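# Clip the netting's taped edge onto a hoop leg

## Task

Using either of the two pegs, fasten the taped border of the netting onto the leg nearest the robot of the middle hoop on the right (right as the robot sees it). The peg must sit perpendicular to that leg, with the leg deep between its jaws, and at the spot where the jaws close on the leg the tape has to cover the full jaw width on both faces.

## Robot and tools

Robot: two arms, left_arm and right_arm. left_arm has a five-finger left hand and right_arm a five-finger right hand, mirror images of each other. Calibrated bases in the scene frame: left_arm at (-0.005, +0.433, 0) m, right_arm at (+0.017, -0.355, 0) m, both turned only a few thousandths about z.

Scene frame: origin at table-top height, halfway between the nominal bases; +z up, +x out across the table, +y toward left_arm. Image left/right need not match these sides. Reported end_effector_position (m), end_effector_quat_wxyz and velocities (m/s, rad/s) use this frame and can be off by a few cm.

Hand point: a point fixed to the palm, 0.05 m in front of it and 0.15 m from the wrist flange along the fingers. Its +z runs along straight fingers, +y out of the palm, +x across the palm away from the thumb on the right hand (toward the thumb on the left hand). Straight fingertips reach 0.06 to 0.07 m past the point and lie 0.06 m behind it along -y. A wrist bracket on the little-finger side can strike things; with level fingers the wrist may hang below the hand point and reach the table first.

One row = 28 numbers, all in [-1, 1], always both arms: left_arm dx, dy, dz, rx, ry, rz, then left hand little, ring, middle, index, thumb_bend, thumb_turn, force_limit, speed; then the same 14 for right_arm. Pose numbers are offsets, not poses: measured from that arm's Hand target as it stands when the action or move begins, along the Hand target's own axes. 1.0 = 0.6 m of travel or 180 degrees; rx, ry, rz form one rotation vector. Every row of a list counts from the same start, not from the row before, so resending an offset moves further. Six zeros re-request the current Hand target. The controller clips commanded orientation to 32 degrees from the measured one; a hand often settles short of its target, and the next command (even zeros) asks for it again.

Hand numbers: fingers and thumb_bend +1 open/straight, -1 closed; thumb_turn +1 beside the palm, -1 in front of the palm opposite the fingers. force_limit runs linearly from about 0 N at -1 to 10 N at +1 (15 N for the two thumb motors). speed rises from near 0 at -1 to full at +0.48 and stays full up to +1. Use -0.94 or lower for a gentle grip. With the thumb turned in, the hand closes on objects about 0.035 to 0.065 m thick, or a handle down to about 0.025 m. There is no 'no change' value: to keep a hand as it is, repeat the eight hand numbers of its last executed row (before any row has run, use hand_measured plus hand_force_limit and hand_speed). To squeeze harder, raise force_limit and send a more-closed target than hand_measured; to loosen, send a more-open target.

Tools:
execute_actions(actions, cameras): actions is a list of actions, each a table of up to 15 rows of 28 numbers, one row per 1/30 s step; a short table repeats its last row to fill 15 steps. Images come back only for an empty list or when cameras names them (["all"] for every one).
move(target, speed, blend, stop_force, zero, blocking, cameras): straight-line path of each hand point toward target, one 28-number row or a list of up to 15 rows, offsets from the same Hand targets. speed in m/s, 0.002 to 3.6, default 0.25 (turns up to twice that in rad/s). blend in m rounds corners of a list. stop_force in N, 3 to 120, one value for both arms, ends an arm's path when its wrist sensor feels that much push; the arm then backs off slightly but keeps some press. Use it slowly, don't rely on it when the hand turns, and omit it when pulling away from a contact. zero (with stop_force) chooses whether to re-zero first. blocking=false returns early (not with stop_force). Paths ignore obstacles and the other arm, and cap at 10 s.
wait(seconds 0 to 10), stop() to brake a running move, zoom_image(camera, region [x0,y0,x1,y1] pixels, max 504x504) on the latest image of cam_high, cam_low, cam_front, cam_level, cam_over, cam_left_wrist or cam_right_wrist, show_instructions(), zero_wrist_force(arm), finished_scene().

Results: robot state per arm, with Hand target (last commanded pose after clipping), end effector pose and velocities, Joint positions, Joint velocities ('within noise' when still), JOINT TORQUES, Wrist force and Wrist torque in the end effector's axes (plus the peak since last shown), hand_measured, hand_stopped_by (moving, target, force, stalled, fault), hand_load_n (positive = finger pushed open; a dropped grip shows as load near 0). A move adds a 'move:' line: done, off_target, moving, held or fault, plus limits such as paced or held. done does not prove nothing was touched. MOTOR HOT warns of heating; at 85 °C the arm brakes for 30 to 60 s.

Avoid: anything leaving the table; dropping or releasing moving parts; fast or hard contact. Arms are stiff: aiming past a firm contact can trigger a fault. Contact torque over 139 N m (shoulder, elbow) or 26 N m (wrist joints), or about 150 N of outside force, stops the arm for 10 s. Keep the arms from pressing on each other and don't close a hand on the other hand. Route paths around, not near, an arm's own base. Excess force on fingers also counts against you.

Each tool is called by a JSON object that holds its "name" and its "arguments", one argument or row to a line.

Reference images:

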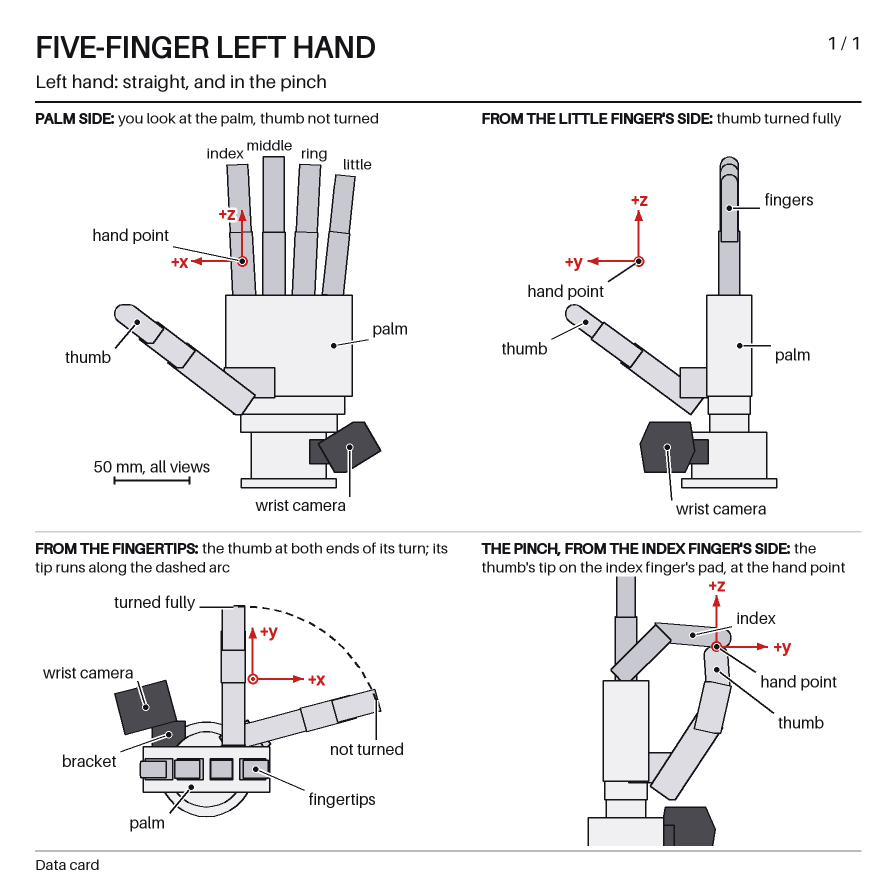

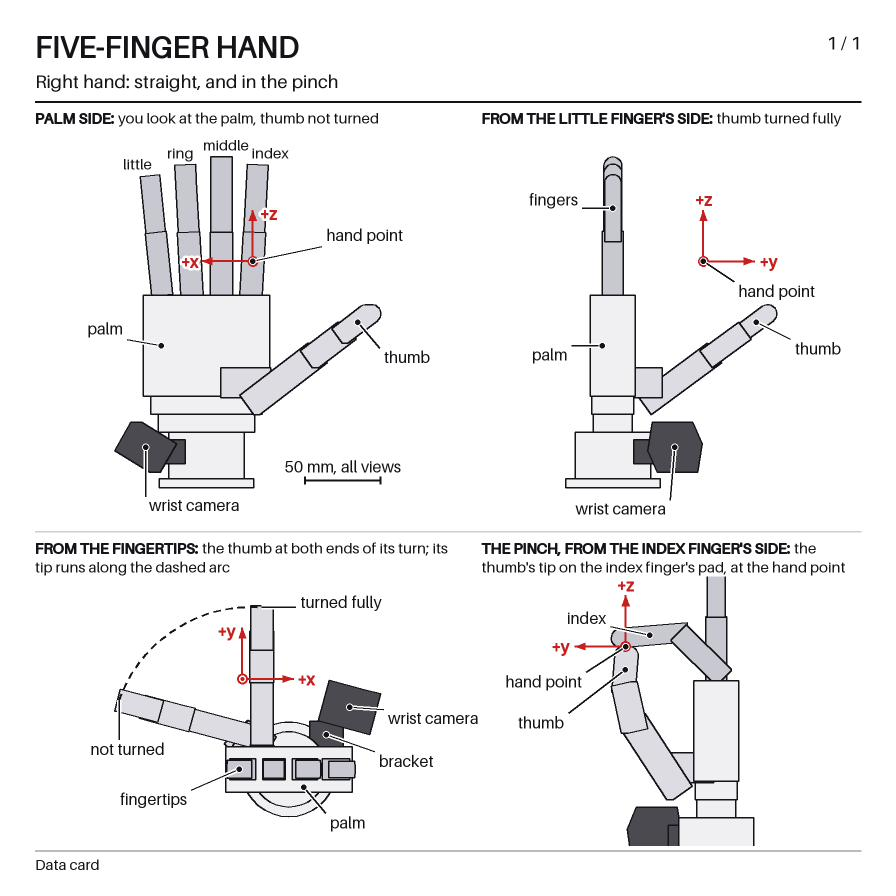

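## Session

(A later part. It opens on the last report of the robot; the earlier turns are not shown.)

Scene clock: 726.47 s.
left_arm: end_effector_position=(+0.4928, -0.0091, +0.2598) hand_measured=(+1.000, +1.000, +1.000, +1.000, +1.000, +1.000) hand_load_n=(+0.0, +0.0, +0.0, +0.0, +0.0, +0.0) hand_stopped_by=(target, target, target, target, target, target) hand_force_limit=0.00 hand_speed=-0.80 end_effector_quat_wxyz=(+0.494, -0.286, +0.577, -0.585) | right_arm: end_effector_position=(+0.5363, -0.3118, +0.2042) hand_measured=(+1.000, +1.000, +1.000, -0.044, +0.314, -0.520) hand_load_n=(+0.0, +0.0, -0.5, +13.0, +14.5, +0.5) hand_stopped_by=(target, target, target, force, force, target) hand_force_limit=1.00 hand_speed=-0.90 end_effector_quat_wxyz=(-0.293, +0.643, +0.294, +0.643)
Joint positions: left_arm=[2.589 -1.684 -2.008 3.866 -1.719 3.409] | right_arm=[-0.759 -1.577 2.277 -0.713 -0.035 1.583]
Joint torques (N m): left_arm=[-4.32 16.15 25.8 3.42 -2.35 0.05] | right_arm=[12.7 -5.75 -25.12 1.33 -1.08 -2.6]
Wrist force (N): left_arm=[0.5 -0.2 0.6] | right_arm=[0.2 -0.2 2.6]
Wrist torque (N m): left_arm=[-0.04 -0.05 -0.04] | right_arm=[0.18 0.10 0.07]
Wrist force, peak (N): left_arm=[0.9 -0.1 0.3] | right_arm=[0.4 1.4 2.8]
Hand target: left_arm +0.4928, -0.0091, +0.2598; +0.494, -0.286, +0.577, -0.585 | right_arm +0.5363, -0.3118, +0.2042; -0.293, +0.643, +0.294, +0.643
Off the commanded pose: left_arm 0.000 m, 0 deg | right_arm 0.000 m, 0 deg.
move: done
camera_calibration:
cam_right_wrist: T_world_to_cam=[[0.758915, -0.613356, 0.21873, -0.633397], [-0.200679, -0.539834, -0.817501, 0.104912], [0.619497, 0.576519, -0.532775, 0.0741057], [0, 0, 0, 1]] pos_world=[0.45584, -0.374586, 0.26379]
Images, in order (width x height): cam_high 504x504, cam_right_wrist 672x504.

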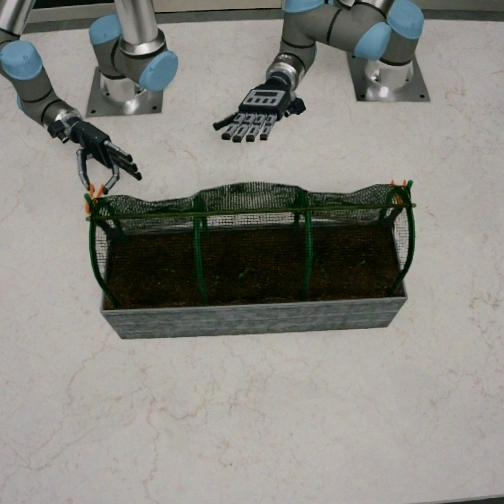

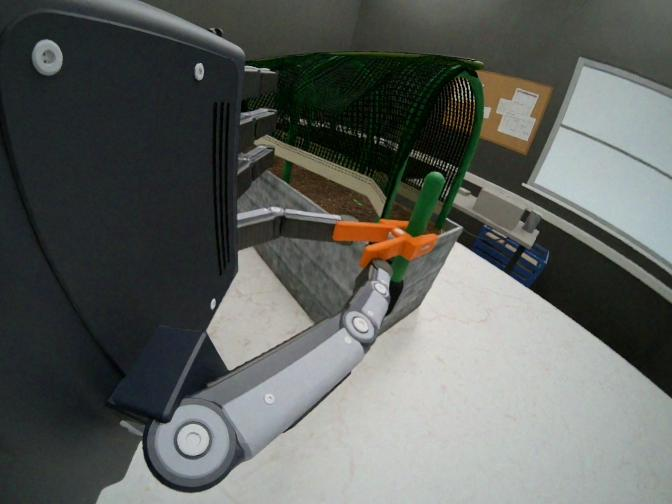

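{"name": "move", "arguments": {
  "target": [0,0,0,0,0,0,1,1,1,1,1,1,0,-0.8,0,-0.0144,-0.0083,0,0,0,1,1,1,-0.1,0.22,-0.52,1,-0.9],
  "speed": 0.015,
  "stop_force": 15,
  "cameras": ["cam_right_wrist", "cam_high"]
}}

{"name": "zoom_image", "arguments": {
  "camera": "cam_right_wrist",
  "region": [310, 190, 450, 300]
}}

{"name": "zoom_image", "arguments": {
  "camera": "cam_high",
  "region": [60, 140, 140, 220]
}}

Scene clock: 731.80 s.
left_arm: end_effector_position=(+0.4928, -0.0091, +0.2598) hand_measured=(+1.000, +1.000, +1.000, +1.000, +1.000, +1.000) hand_load_n=(+0.0, +0.0, +0.0, +0.0, +0.0, +0.0) hand_stopped_by=(target, target, target, target, target, target) hand_force_limit=0.00 hand_speed=-0.80 end_effector_quat_wxyz=(+0.494, -0.286, +0.577, -0.585) | right_arm: end_effector_position=(+0.5265, -0.3099, +0.2042) hand_measured=(+1.000, +1.000, +1.000, -0.044, +0.314, -0.520) hand_load_n=(+0.0, +0.0, +0.0, +11.5, +13.0, +0.5) hand_stopped_by=(target, target, target, force, force, target) hand_force_limit=1.00 hand_speed=-0.90 end_effector_quat_wxyz=(-0.293, +0.643, +0.294, +0.643)
Joint positions: left_arm=[2.589 -1.684 -2.008 3.866 -1.719 3.409] | right_arm=[-0.778 -1.601 2.301 -0.708 -0.053 1.578]
Joint torques (N m): left_arm=[-5.26 15.7 25.84 3.32 -2.23 -0.04] | right_arm=[-14.26 -25.06 -4.17 -1.31 -1.95 2.36]
Wrist force (N): left_arm=[0.4 0.0 0.4] | right_arm=[0.0 0.9 1.5]
Wrist torque (N m): left_arm=[-0.01 -0.04 -0.05] | right_arm=[0.11 0.08 0.06]
Wrist force, peak (N): left_arm=[0.7 0.0 0.8] | right_arm=[0.6 -0.4 3.0]
Hand target: left_arm +0.4928, -0.0091, +0.2598; +0.494, -0.286, +0.577, -0.585 | right_arm +0.5265, -0.3099, +0.2042; -0.293, +0.643, +0.294, +0.643
Off the commanded pose: left_arm 0.000 m, 0 deg | right_arm 0.000 m, 0 deg.
move: done
camera_calibration:
cam_right_wrist: T_world_to_cam=[[0.758949, -0.613331, 0.21868, -0.624787], [-0.200661, -0.53979, -0.817534, 0.103988], [0.619461, 0.576586, -0.532745, 0.0791144], [0, 0, 0, 1]] pos_world=[0.44604, -0.372686, 0.26379]
Images, in order (width x height): cam_high 504x504, cam_right_wrist 672x504.

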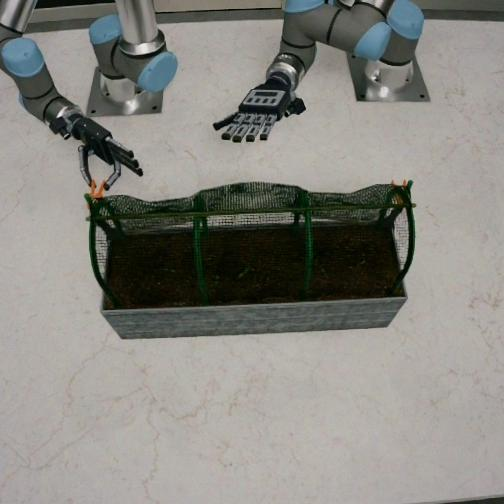

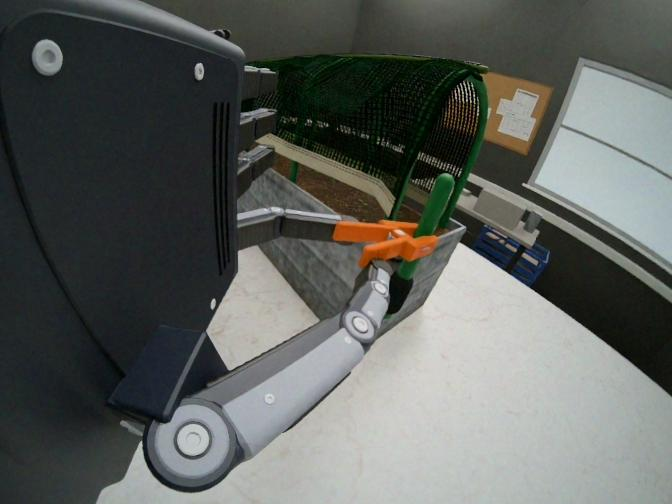

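Scaled by 3.600 from the camera's 672x504 image, which has a finer 960x720 frame.

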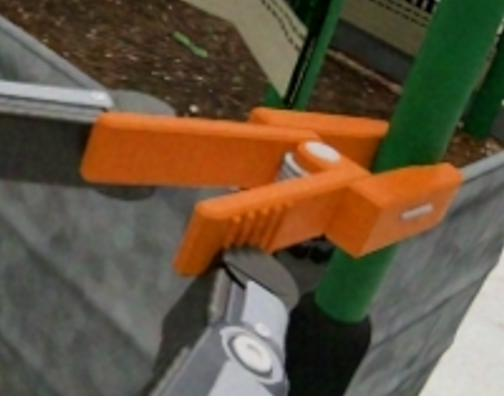

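Scaled by 6.300.

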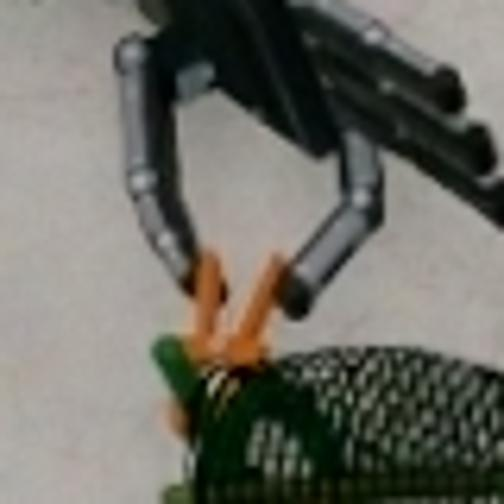

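{"name": "move", "arguments": {
  "target": [0,0,0,0,0,0,1,1,1,1,1,1,0,-0.8,0,-0.0216,-0.0125,0,0,0,1,1,1,-0.1,0.22,-0.52,1,-0.9],
  "speed": 0.015,
  "stop_force": 15,
  "cameras": ["cam_right_wrist", "cam_high"]
}}

{"name": "zoom_image", "arguments": {
  "camera": "cam_right_wrist",
  "region": [310, 190, 450, 300]
}}

{"name": "zoom_image", "arguments": {
  "camera": "cam_high",
  "region": [60, 140, 140, 220]
}}

Scene clock: 736.57 s.
left_arm: end_effector_position=(+0.4928, -0.0091, +0.2598) hand_measured=(+1.000, +1.000, +1.000, +1.000, +1.000, +1.000) hand_load_n=(+0.0, +0.0, +0.0, +0.0, +0.0, +0.0) hand_stopped_by=(target, target, target, target, target, target) hand_force_limit=0.00 hand_speed=-0.80 end_effector_quat_wxyz=(+0.494, -0.286, +0.577, -0.585) | right_arm: end_effector_position=(+0.5118, -0.3070, +0.2042) hand_measured=(+1.000, +1.000, +1.000, -0.044, +0.314, -0.520) hand_load_n=(+0.0, +0.0, +0.0, +14.5, +14.0, +0.5) hand_stopped_by=(target, target, target, force, force, target) hand_force_limit=1.00 hand_speed=-0.90 end_effector_quat_wxyz=(-0.293, +0.643, +0.294, +0.643)
Joint positions: left_arm=[2.589 -1.684 -2.008 3.866 -1.719 3.409] | right_arm=[-0.808 -1.641 2.338 -0.702 -0.083 1.575]
Joint torques (N m): left_arm=[-4.27 16.69 25.63 3.38 -2.33 0.1] | right_arm=[-13 -23.16 -4.24 -1.19 -1.94 2.1]
Wrist force (N): left_arm=[0.7 -0.1 0.0] | right_arm=[-0.2 0.4 -1.0]
Wrist torque (N m): left_arm=[0.00 -0.08 -0.03] | right_arm=[0.05 0.13 -0.01]
Wrist force, peak (N): left_arm=[0.8 -0.2 0.5] | right_arm=[0.1 1.5 1.7]
Hand target: left_arm +0.4928, -0.0091, +0.2598; +0.494, -0.286, +0.577, -0.585 | right_arm +0.5118, -0.3070, +0.2042; -0.293, +0.643, +0.294, +0.643
Off the commanded pose: left_arm 0.000 m, 0 deg | right_arm 0.000 m, 0 deg.
move: done
camera_calibration:
cam_right_wrist: T_world_to_cam=[[0.758953, -0.61332, 0.218697, -0.611916], [-0.200645, -0.539803, -0.81753, 0.102537], [0.619461, 0.576586, -0.532745, 0.0866061], [0, 0, 0, 1]] pos_world=[0.43134, -0.369886, 0.26379]
Images, in order (width x height): cam_high 504x504, cam_right_wrist 672x504.

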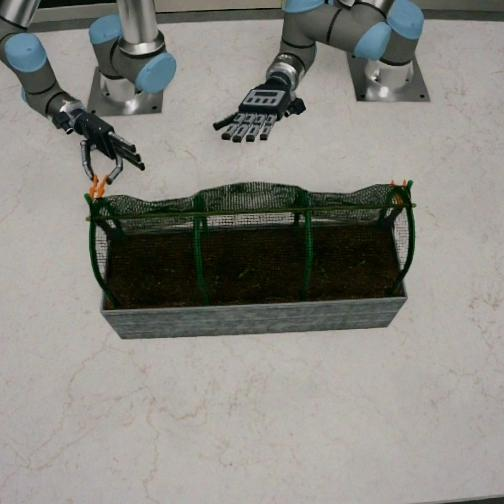

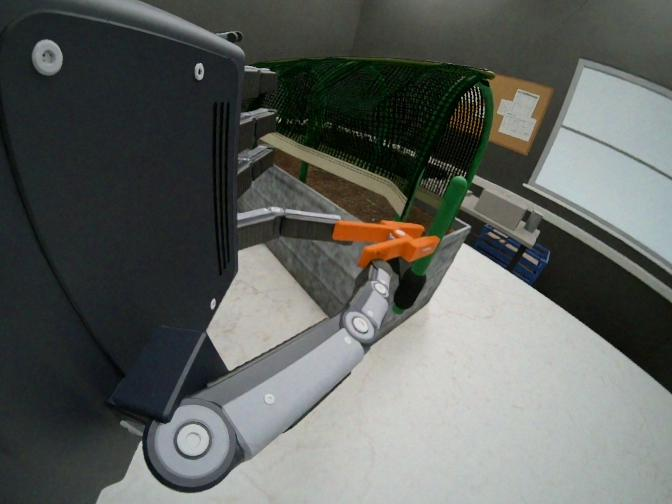

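Scaled by 3.600 from the camera's 672x504 image, which has a finer 960x720 frame.

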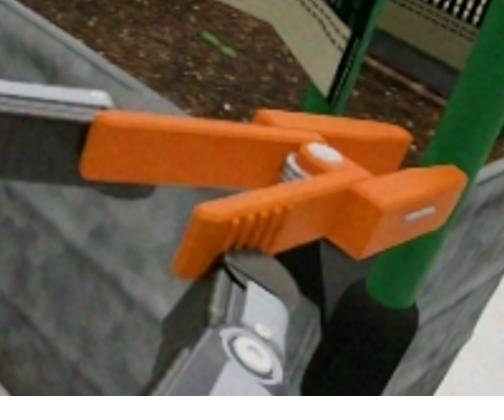

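Scaled by 6.300.

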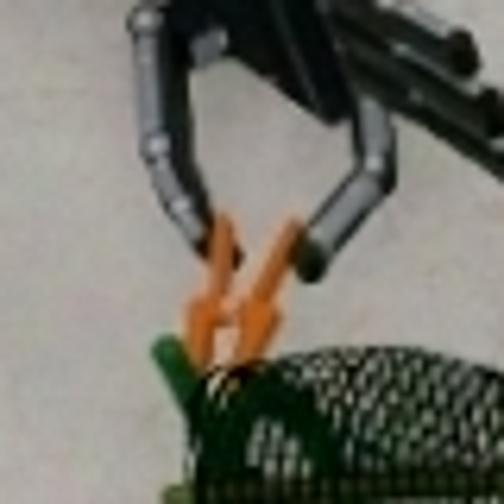

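{"name": "move", "arguments": {
  "target": [-0.4758,-0.055,0.0158,0,0,0,1,1,1,1,1,1,0,-0.8,0,-0.0216,-0.0125,0,0,0,1,1,1,-0.1,0.22,-0.52,1,-0.9],
  "speed": 0.2,
  "cameras": ["cam_right_wrist", "cam_high", "cam_over"]
}}

{"name": "zoom_image", "arguments": {
  "camera": "cam_right_wrist",
  "region": [310, 190, 450, 300]
}}

{"name": "zoom_image", "arguments": {
  "camera": "cam_high",
  "region": [60, 140, 140, 220]
}}

Scene clock: 775.40 s.
left_arm: end_effector_position=(+0.5930, +0.2410, +0.3601) hand_measured=(+1.000, +1.000, +1.000, +1.000, +1.000, +1.000) hand_load_n=(+0.0, +0.0, +0.0, -0.5, -0.5, +0.0) hand_stopped_by=(target, target, target, target, target, target) hand_force_limit=0.00 hand_speed=-0.80 end_effector_quat_wxyz=(+0.494, -0.286, +0.577, -0.585) | right_arm: end_effector_position=(+0.4971, -0.3042, +0.2042) hand_measured=(+1.000, +1.000, +1.000, -0.044, +0.314, -0.520) hand_load_n=(+0.0, +0.0, +0.0, +14.5, +14.0, +0.5) hand_stopped_by=(target, target, target, force, force, target) hand_force_limit=1.00 hand_speed=-0.90 end_effector_quat_wxyz=(-0.293, +0.643, +0.294, +0.643)
Joint positions: left_arm=[3.311 -1.459 -1.954 3.618 -1.009 3.273] | right_arm=[-0.841 -1.683 2.374 -0.695 -0.116 1.573]
Joint torques (N m): left_arm=[6.66 4.66 29.9 -1.15 2.61 -1.39] | right_arm=[-12.89 -21.56 -4.06 1.31 -2.01 2.21]
Wrist force (N): left_arm=[0.1 0.1 0.1] | right_arm=[0.1 0.3 -0.8]
Wrist torque (N m): left_arm=[0.00 -0.01 0.06] | right_arm=[0.01 0.08 0.07]
Wrist force, peak (N): left_arm=[1.3 0.3 0.0] | right_arm=[-0.1 0.4 -1.1]
Hand target: left_arm +0.5930, +0.2411, +0.3602; +0.494, -0.286, +0.577, -0.585 | right_arm +0.4971, -0.3042, +0.2042; -0.293, +0.643, +0.294, +0.643
Off the commanded pose: left_arm 0.000 m, 0 deg | right_arm 0.000 m, 0 deg.
move: done
camera_calibration:
cam_right_wrist: T_world_to_cam=[[0.758953, -0.61332, 0.218697, -0.59902], [-0.200645, -0.539803, -0.81753, 0.101017], [0.619461, 0.576586, -0.532745, 0.0940444], [0, 0, 0, 1]] pos_world=[0.41664, -0.367086, 0.26369]
Images, in order (width x height): cam_high 504x504, cam_over 504x504, cam_right_wrist 672x504.

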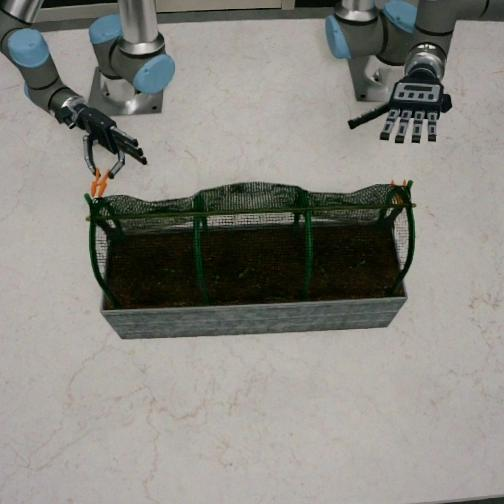

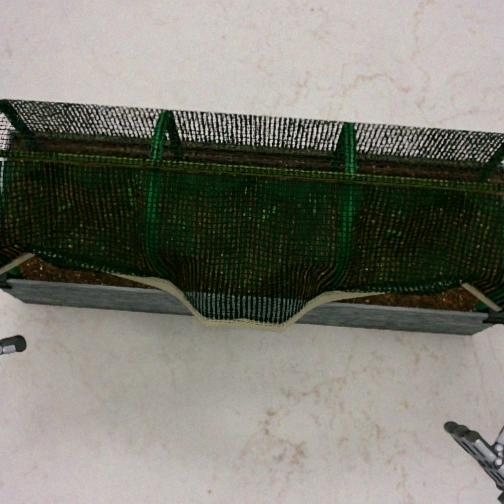

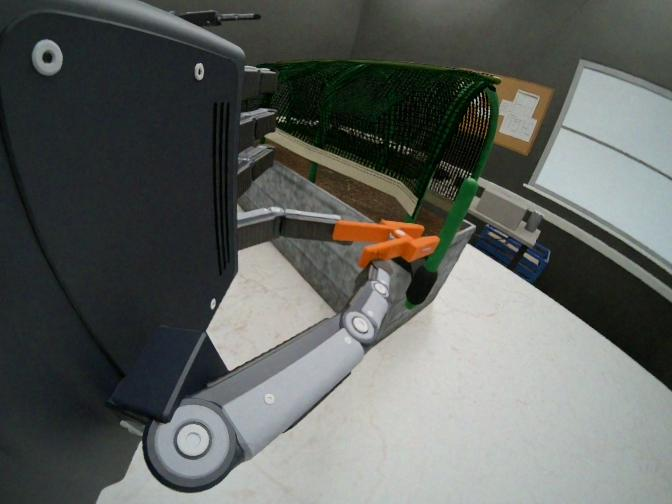

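Scaled by 3.600 from the camera's 672x504 image, which has a finer 960x720 frame.

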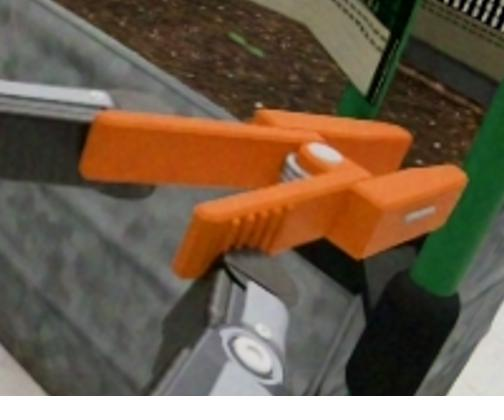

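Scaled by 6.300.

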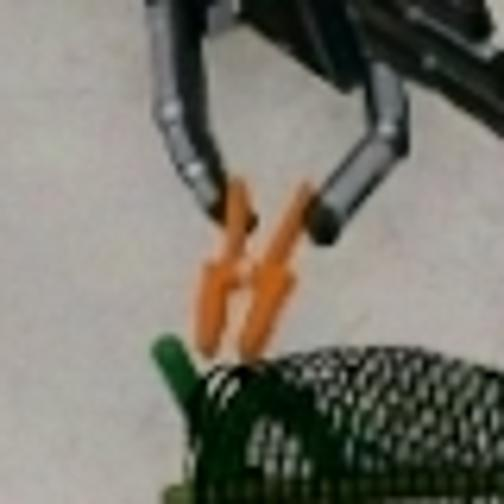

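{"name": "zoom_image", "arguments": {
  "camera": "cam_right_wrist",
  "region": [370, 205, 450, 275]
}}

{"name": "zoom_image", "arguments": {
  "camera": "cam_high",
  "region": [85, 165, 115, 200]
}}

Scaled by 6.300 from the camera's 672x504 image, which has a finer 960x720 frame.

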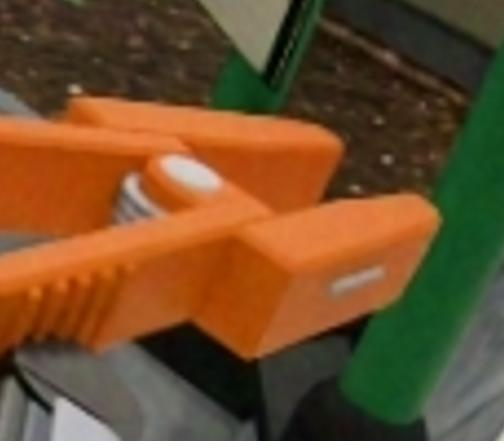

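Scaled by 14.400.

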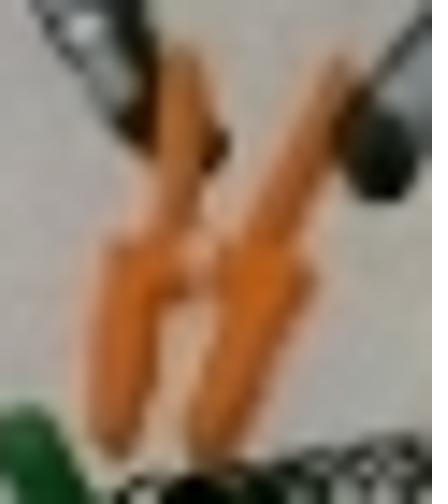

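{"name": "move", "arguments": {
  "target": [0,0,0,0,0,0,1,1,1,1,1,1,0,-0.8,0,0.0605,0.035,0,0,0,1,1,1,-0.1,0.22,-0.52,1,-0.9],
  "speed": 0.03,
  "stop_force": 10,
  "cameras": ["cam_right_wrist", "cam_high"]
}}

{"name": "zoom_image", "arguments": {
  "camera": "cam_right_wrist",
  "region": [310, 190, 450, 300]
}}

{"name": "zoom_image", "arguments": {
  "camera": "cam_high",
  "region": [60, 140, 140, 220]
}}

Scene clock: 817.63 s.
left_arm: end_effector_position=(+0.5930, +0.2411, +0.3602) hand_measured=(+1.000, +1.000, +1.000, +1.000, +1.000, +1.000) hand_load_n=(+0.0, +0.0, +0.0, +0.0, +0.0, +0.0) hand_stopped_by=(target, target, target, target, target, target) hand_force_limit=0.00 hand_speed=-0.80 end_effector_quat_wxyz=(+0.494, -0.286, +0.577, -0.585) | right_arm: end_effector_position=(+0.5383, -0.3121, +0.2042) hand_measured=(+1.000, +1.000, +1.000, -0.044, +0.314, -0.520) hand_load_n=(+0.0, +0.0, +0.0, +13.5, +15.0, +1.0) hand_stopped_by=(target, target, target, force, force, target) hand_force_limit=1.00 hand_speed=-0.90 end_effector_quat_wxyz=(-0.293, +0.643, +0.294, +0.643)
Joint positions: left_arm=[3.311 -1.459 -1.954 3.617 -1.009 3.273] | right_arm=[-0.756 -1.572 2.272 -0.716 -0.031 1.585]
Joint torques (N m): left_arm=[6.9 4.86 28.37 -0.93 2.35 -1.45] | right_arm=[13.04 -5.57 -26.5 1.1 3.1 -2.6]
Wrist force (N): left_arm=[0.2 0.2 0.3] | right_arm=[0.3 -1.7 1.7]
Wrist torque (N m): left_arm=[0.00 -0.02 0.06] | right_arm=[0.15 0.05 0.08]
Wrist force, peak (N): left_arm=[0.3 0.4 -0.1] | right_arm=[0.4 -3.2 0.1]
Hand target: left_arm +0.5930, +0.2411, +0.3602; +0.494, -0.286, +0.577, -0.585 | right_arm +0.5383, -0.3121, +0.2042; -0.293, +0.643, +0.294, +0.643
Off the commanded pose: left_arm 0.000 m, 0 deg | right_arm 0.000 m, 0 deg.
move: done
camera_calibration:
cam_right_wrist: T_world_to_cam=[[0.758962, -0.613312, 0.21869, -0.635079], [-0.200692, -0.539845, -0.81749, 0.105076], [0.619435, 0.576555, -0.532809, 0.0732097], [0, 0, 0, 1]] pos_world=[0.45774, -0.374986, 0.26379]
Images, in order (width x height): cam_high 504x504, cam_right_wrist 672x504.

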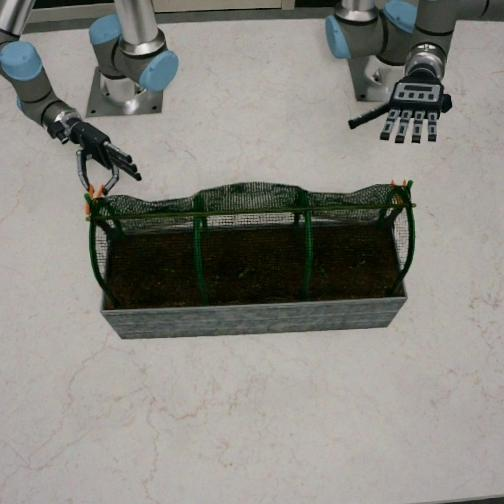

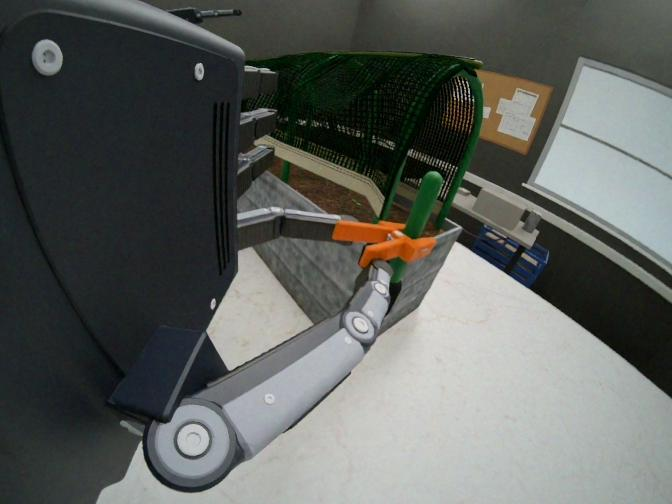

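Scaled by 3.600 from the camera's 672x504 image, which has a finer 960x720 frame.

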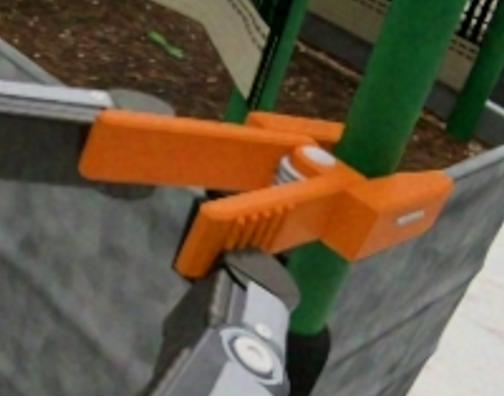

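Scaled by 6.300.

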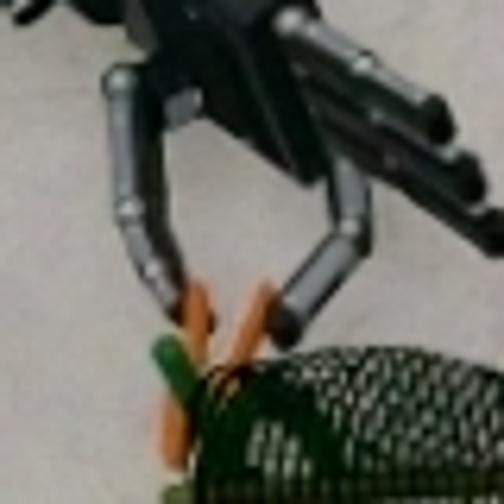

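{"name": "move", "arguments": {
  "target": [
    [0,0,0,0,0,0,1,1,1,1,1,1,0,-0.8,0,0.005,0.003,0,0,0,1,1,1,-0.1,0.22,-0.52,1,-0.9],
    [0,0,0,0,0,0,1,1,1,1,1,1,0,-0.8,0,0.005,0.003,0,0,0,1,1,1,0.25,0.5,-0.52,0.3,-0.6]
  ],
  "speed": 0.03,
  "cameras": ["cam_right_wrist", "cam_high"]
}}

{"name": "zoom_image", "arguments": {
  "camera": "cam_right_wrist",
  "region": [310, 190, 450, 300]
}}

{"name": "zoom_image", "arguments": {
  "camera": "cam_high",
  "region": [60, 140, 140, 220]
}}

Scene clock: 827.53 s.
left_arm: end_effector_position=(+0.5930, +0.2411, +0.3602) hand_measured=(+1.000, +1.000, +1.000, +1.000, +1.000, +1.000) hand_load_n=(+0.0, +0.0, +0.0, +0.0, +0.0, +0.0) hand_stopped_by=(target, target, target, target, target, target) hand_force_limit=0.00 hand_speed=-0.80 end_effector_quat_wxyz=(+0.494, -0.286, +0.577, -0.585) | right_arm: end_effector_position=(+0.5417, -0.3128, +0.2042) hand_measured=(+1.000, +1.000, +1.000, +0.250, +0.500, -0.520) hand_load_n=(+0.0, +0.0, +0.0, +0.0, +0.0, +0.5) hand_stopped_by=(target, target, target, target, target, target) hand_force_limit=0.30 hand_speed=-0.60 end_effector_quat_wxyz=(-0.293, +0.643, +0.294, +0.643)
Joint positions: left_arm=[3.311 -1.459 -1.954 3.617 -1.009 3.273] | right_arm=[-0.75 -1.564 2.264 -0.718 -0.025 1.587]
Joint torques (N m): left_arm=[7.82 5.17 28.44 -1.12 2.12 -1.58] | right_arm=[14.39 -7.14 -24.79 -1.5 -0.47 2.3]
Wrist force (N): left_arm=[0.2 0.3 -0.1] | right_arm=[0.3 0.3 -0.7]
Wrist torque (N m): left_arm=[0.04 -0.03 0.05] | right_arm=[0.02 0.05 0.00]
Wrist force, peak (N): left_arm=[0.0 0.5 -0.3] | right_arm=[0.1 -2.3 1.8]
Hand target: left_arm +0.5930, +0.2411, +0.3602; +0.494, -0.286, +0.577, -0.585 | right_arm +0.5417, -0.3127, +0.2042; -0.293, +0.643, +0.294, +0.643
Off the commanded pose: left_arm 0.000 m, 0 deg | right_arm 0.000 m, 0 deg.
move: done
camera_calibration:
cam_right_wrist: T_world_to_cam=[[0.758915, -0.613356, 0.21873, -0.638108], [-0.200679, -0.539834, -0.817501, 0.105456], [0.619497, 0.576519, -0.532775, 0.0713369], [0, 0, 0, 1]] pos_world=[0.46124, -0.375586, 0.26379]
Images, in order (width x height): cam_high 504x504, cam_right_wrist 672x504.

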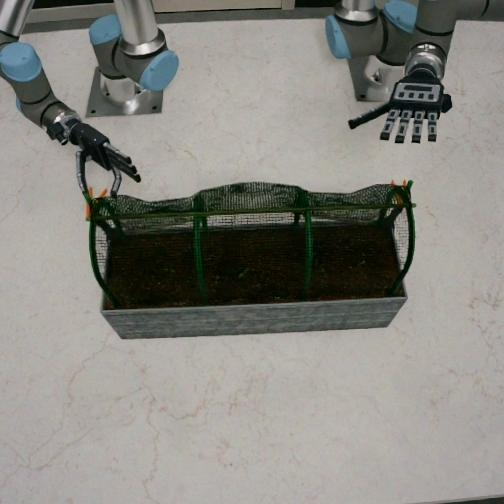

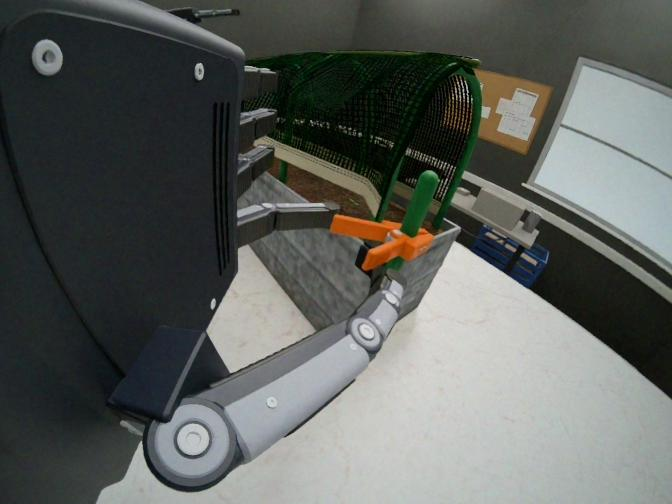

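Scaled by 3.600 from the camera's 672x504 image, which has a finer 960x720 frame.

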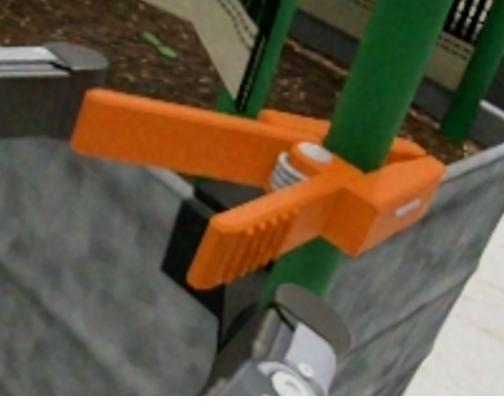

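Scaled by 6.300.

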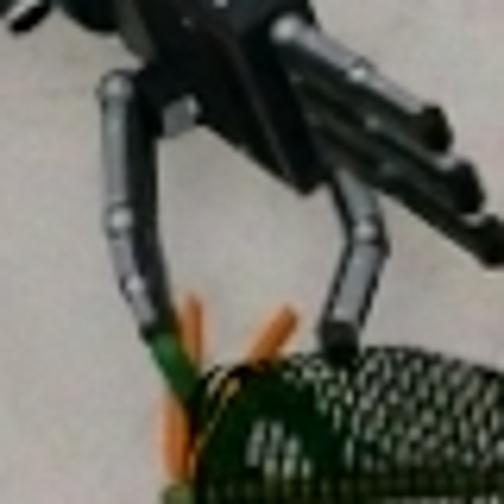

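{"name": "move", "arguments": {
  "target": [0,0,0,0,0,0,1,1,1,1,1,1,0,-0.8,0,0.02,-0.004,0,0,0,1,1,1,0.25,0.5,-0.52,0.3,-0.6],
  "speed": 0.03,
  "stop_force": 5
}}

{"name": "move", "arguments": {
  "target": [0,0,0,0,0,0,1,1,1,1,1,1,0,-0.8,0,0,0.004,0,0,0,1,1,1,0.1,0.15,-0.52,0,-0.85],
  "speed": 0.03,
  "cameras": ["cam_right_wrist", "cam_high"]
}}

{"name": "zoom_image", "arguments": {
  "camera": "cam_right_wrist",
  "region": [290, 190, 430, 300]
}}

{"name": "zoom_image", "arguments": {
  "camera": "cam_high",
  "region": [60, 140, 140, 220]
}}

Scene clock: 836.57 s.
left_arm: end_effector_position=(+0.5930, +0.2411, +0.3602) hand_measured=(+1.000, +1.000, +1.000, +1.000, +1.000, +1.000) hand_load_n=(+0.0, +0.0, +0.0, +0.5, +0.0, +0.0) hand_stopped_by=(target, target, target, target, target, target) hand_force_limit=0.00 hand_speed=-0.80 end_effector_quat_wxyz=(+0.494, -0.286, +0.577, -0.585) | right_arm: end_effector_position=(+0.5492, -0.3224, +0.2042) hand_measured=(+1.000, +1.000, +1.000, +0.250, +0.500, -0.520) hand_load_n=(+0.0, +0.0, +0.0, +0.0, +0.0, +0.5) hand_stopped_by=(target, target, target, target, target, target) hand_force_limit=0.30 hand_speed=-0.60 end_effector_quat_wxyz=(-0.293, +0.643, +0.294, +0.643)
Joint positions: left_arm=[3.311 -1.459 -1.954 3.617 -1.009 3.273] | right_arm=[-0.756 -1.538 2.237 -0.718 -0.032 1.588]
Joint torques (N m): left_arm=[6.79 5.3 28.92 -0.98 2.25 -1.38] | right_arm=[-13.68 -7.01 -25.66 1.6 -1.93 -2.72]
Wrist force (N): left_arm=[-0.1 0.2 -0.1] | right_arm=[0.3 0.6 -0.6]
Wrist torque (N m): left_arm=[0.03 0.01 0.04] | right_arm=[0.05 0.04 0.10]
Wrist force, peak (N): left_arm=[-0.1 0.4 -0.5] | right_arm=[0.4 0.4 -1.1]
Hand target: left_arm +0.5930, +0.2411, +0.3602; +0.494, -0.286, +0.577, -0.585 | right_arm +0.5492, -0.3224, +0.2042; -0.293, +0.643, +0.294, +0.643
Off the commanded pose: left_arm 0.000 m, 0 deg | right_arm 0.000 m, 0 deg.
move: done

Scene clock: 837.93 s.
left_arm: end_effector_position=(+0.5930, +0.2411, +0.3602) hand_measured=(+1.000, +1.000, +1.000, +1.000, +1.000, +1.000) hand_load_n=(+0.0, +0.0, +0.0, +0.0, -0.5, -0.5) hand_stopped_by=(target, target, target, target, target, target) hand_force_limit=0.00 hand_speed=-0.80 end_effector_quat_wxyz=(+0.494, -0.286, +0.577, -0.585) | right_arm: end_effector_position=(+0.5508, -0.3206, +0.2042) hand_measured=(+1.000, +1.000, +1.000, +0.100, +0.262, -0.520) hand_load_n=(+0.0, +0.0, +0.0, +4.0, +8.0, +0.0) hand_stopped_by=(target, target, target, target, force, target) hand_force_limit=0.00 hand_speed=-0.85 end_effector_quat_wxyz=(-0.293, +0.643, +0.294, +0.643)
Joint positions: left_arm=[3.311 -1.459 -1.954 3.617 -1.009 3.273] | right_arm=[-0.749 -1.536 2.235 -0.718 -0.024 1.588]
Joint torques (N m): left_arm=[5.98 5.12 28.51 -1.07 2.16 -1.57] | right_arm=[14.16 -9.15 -23.09 -1.18 1.42 2.25]
Wrist force (N): left_arm=[0.0 0.1 -0.2] | right_arm=[-0.3 4.0 2.4]
Wrist torque (N m): left_arm=[0.02 0.00 0.05] | right_arm=[0.15 0.08 0.07]
Wrist force, peak (N): left_arm=[0.2 0.3 -0.5] | right_arm=[-0.3 4.0 2.4]
Hand target: left_arm +0.5930, +0.2411, +0.3602; +0.494, -0.286, +0.577, -0.585 | right_arm +0.5508, -0.3206, +0.2042; -0.293, +0.643, +0.294, +0.643
Off the commanded pose: left_arm 0.000 m, 0 deg | right_arm 0.000 m, 0 deg.
move: done
camera_calibration:
cam_right_wrist: T_world_to_cam=[[0.758915, -0.613356, 0.21873, -0.64986], [-0.200679, -0.539834, -0.817501, 0.103017], [0.619497, 0.576519, -0.532775, 0.070254], [0, 0, 0, 1]] pos_world=[0.47034, -0.383486, 0.26379]
Images, in order (width x height): cam_high 504x504, cam_right_wrist 672x504.

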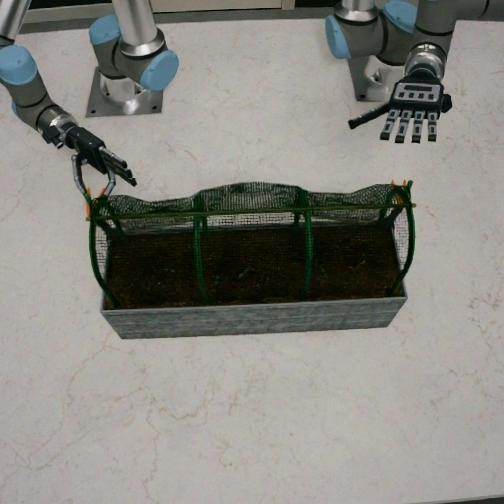

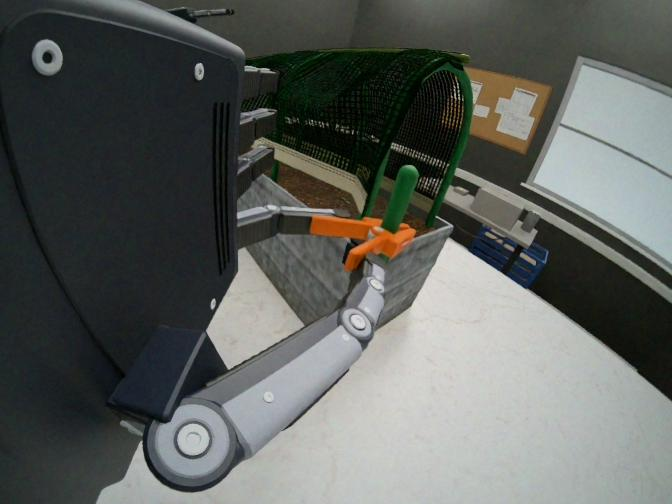

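Scaled by 3.600 from the camera's 672x504 image, which has a finer 960x720 frame.

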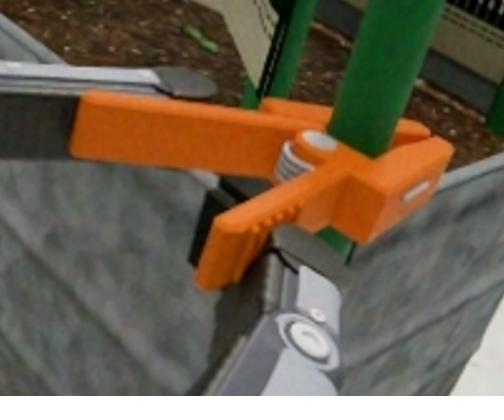

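Scaled by 6.300.

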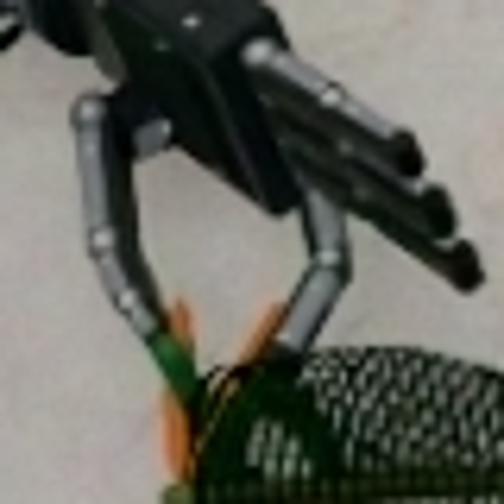

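{"name": "move", "arguments": {
  "target": [
    [0,0,0,0,0,0,1,1,1,1,1,1,0,-0.8,0,0,0,0,0,0,1,1,1,0.3,0.6,-0.52,0.3,-0.5],
    [0,0,0,0,0,0,1,1,1,1,1,1,0,-0.8,0,-0.06,-0.007,-0.0556,0,0,1,1,1,0.3,0.6,-0.52,0.3,-0.5]
  ],
  "speed": 0.05,
  "cameras": ["cam_right_wrist", "cam_high"]
}}

{"name": "zoom_image", "arguments": {
  "camera": "cam_right_wrist",
  "region": [330, 190, 470, 300]
}}

{"name": "zoom_image", "arguments": {
  "camera": "cam_high",
  "region": [60, 140, 140, 220]
}}

Scene clock: 872.03 s.
left_arm: end_effector_position=(+0.5930, +0.2411, +0.3602) hand_measured=(+1.000, +1.000, +1.000, +1.000, +1.000, +1.000) hand_load_n=(+0.0, +0.0, -0.5, +0.0, +0.0, +0.0) hand_stopped_by=(target, target, target, target, target, target) hand_force_limit=0.00 hand_speed=-0.80 end_effector_quat_wxyz=(+0.494, -0.286, +0.577, -0.585) | right_arm: end_effector_position=(+0.5209, -0.3002, +0.2042) hand_measured=(+1.000, +1.000, +1.000, +0.300, +0.600, -0.520) hand_load_n=(+0.0, +0.0, +0.5, +0.0, +0.0, +0.5) hand_stopped_by=(target, target, target, target, target, target) hand_force_limit=0.30 hand_speed=-0.50 end_effector_quat_wxyz=(-0.236, +0.666, +0.237, +0.666)
Joint positions: left_arm=[3.311 -1.459 -1.954 3.617 -1.009 3.273] | right_arm=[-0.715 -1.713 2.4 -0.684 0.184 1.568]
Joint torques (N m): left_arm=[7.04 5.3 29.34 -0.81 2.19 -1.44] | right_arm=[14.25 -18.68 -3.42 -1.62 2.13 2.36]
Wrist force (N): left_arm=[-0.1 0.1 -0.2] | right_arm=[0.1 0.2 -0.7]
Wrist torque (N m): left_arm=[0.01 0.02 0.04] | right_arm=[0.00 0.08 -0.01]
Wrist force, peak (N): left_arm=[0.3 0.5 -0.1] | right_arm=[-0.1 4.1 2.5]
Hand target: left_arm +0.5930, +0.2411, +0.3602; +0.494, -0.286, +0.577, -0.585 | right_arm +0.5208, -0.3002, +0.2042; -0.236, +0.666, +0.237, +0.667
Off the commanded pose: left_arm 0.000 m, 0 deg | right_arm 0.000 m, 0 deg.
move: done
camera_calibration:
cam_right_wrist: T_world_to_cam=[[0.640978, -0.735731, 0.218739, -0.589928], [-0.291194, -0.496765, -0.817576, 0.168021], [0.710178, 0.460353, -0.532656, -0.00510761], [0, 0, 0, 1]] pos_world=[0.430685, -0.34821, 0.26369]
Images, in order (width x height): cam_high 504x504, cam_right_wrist 672x504.

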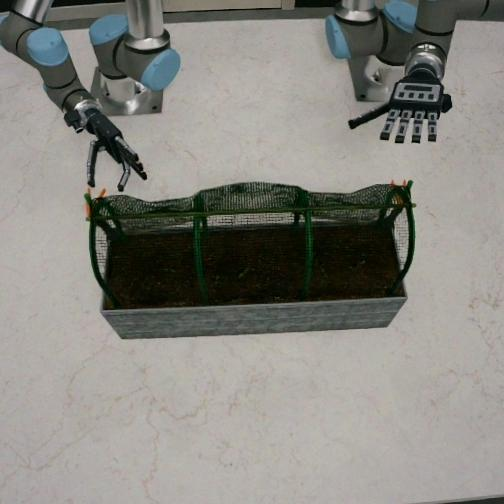

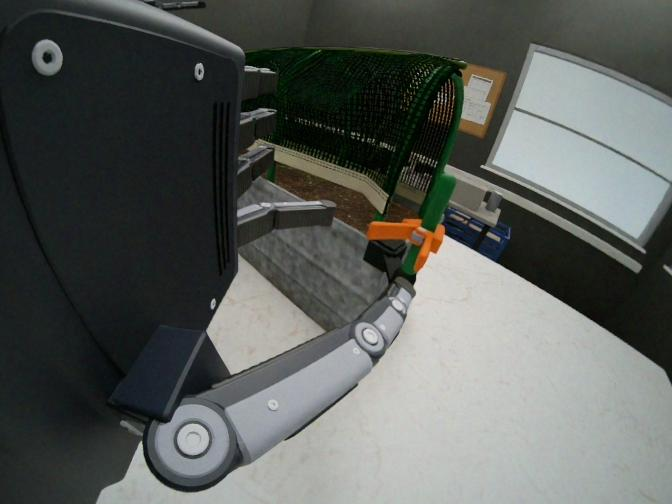

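Scaled by 3.600 from the camera's 672x504 image, which has a finer 960x720 frame.

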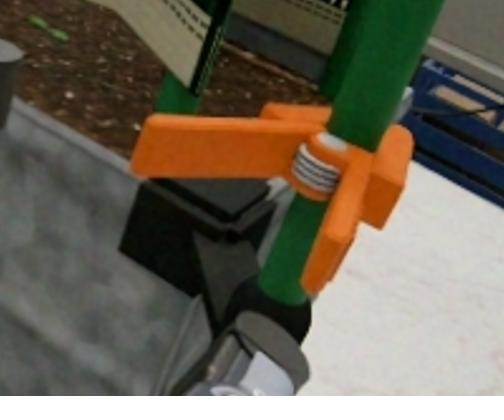

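Scaled by 6.300.

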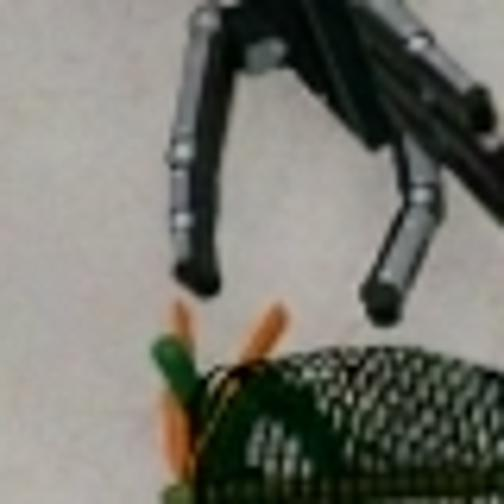

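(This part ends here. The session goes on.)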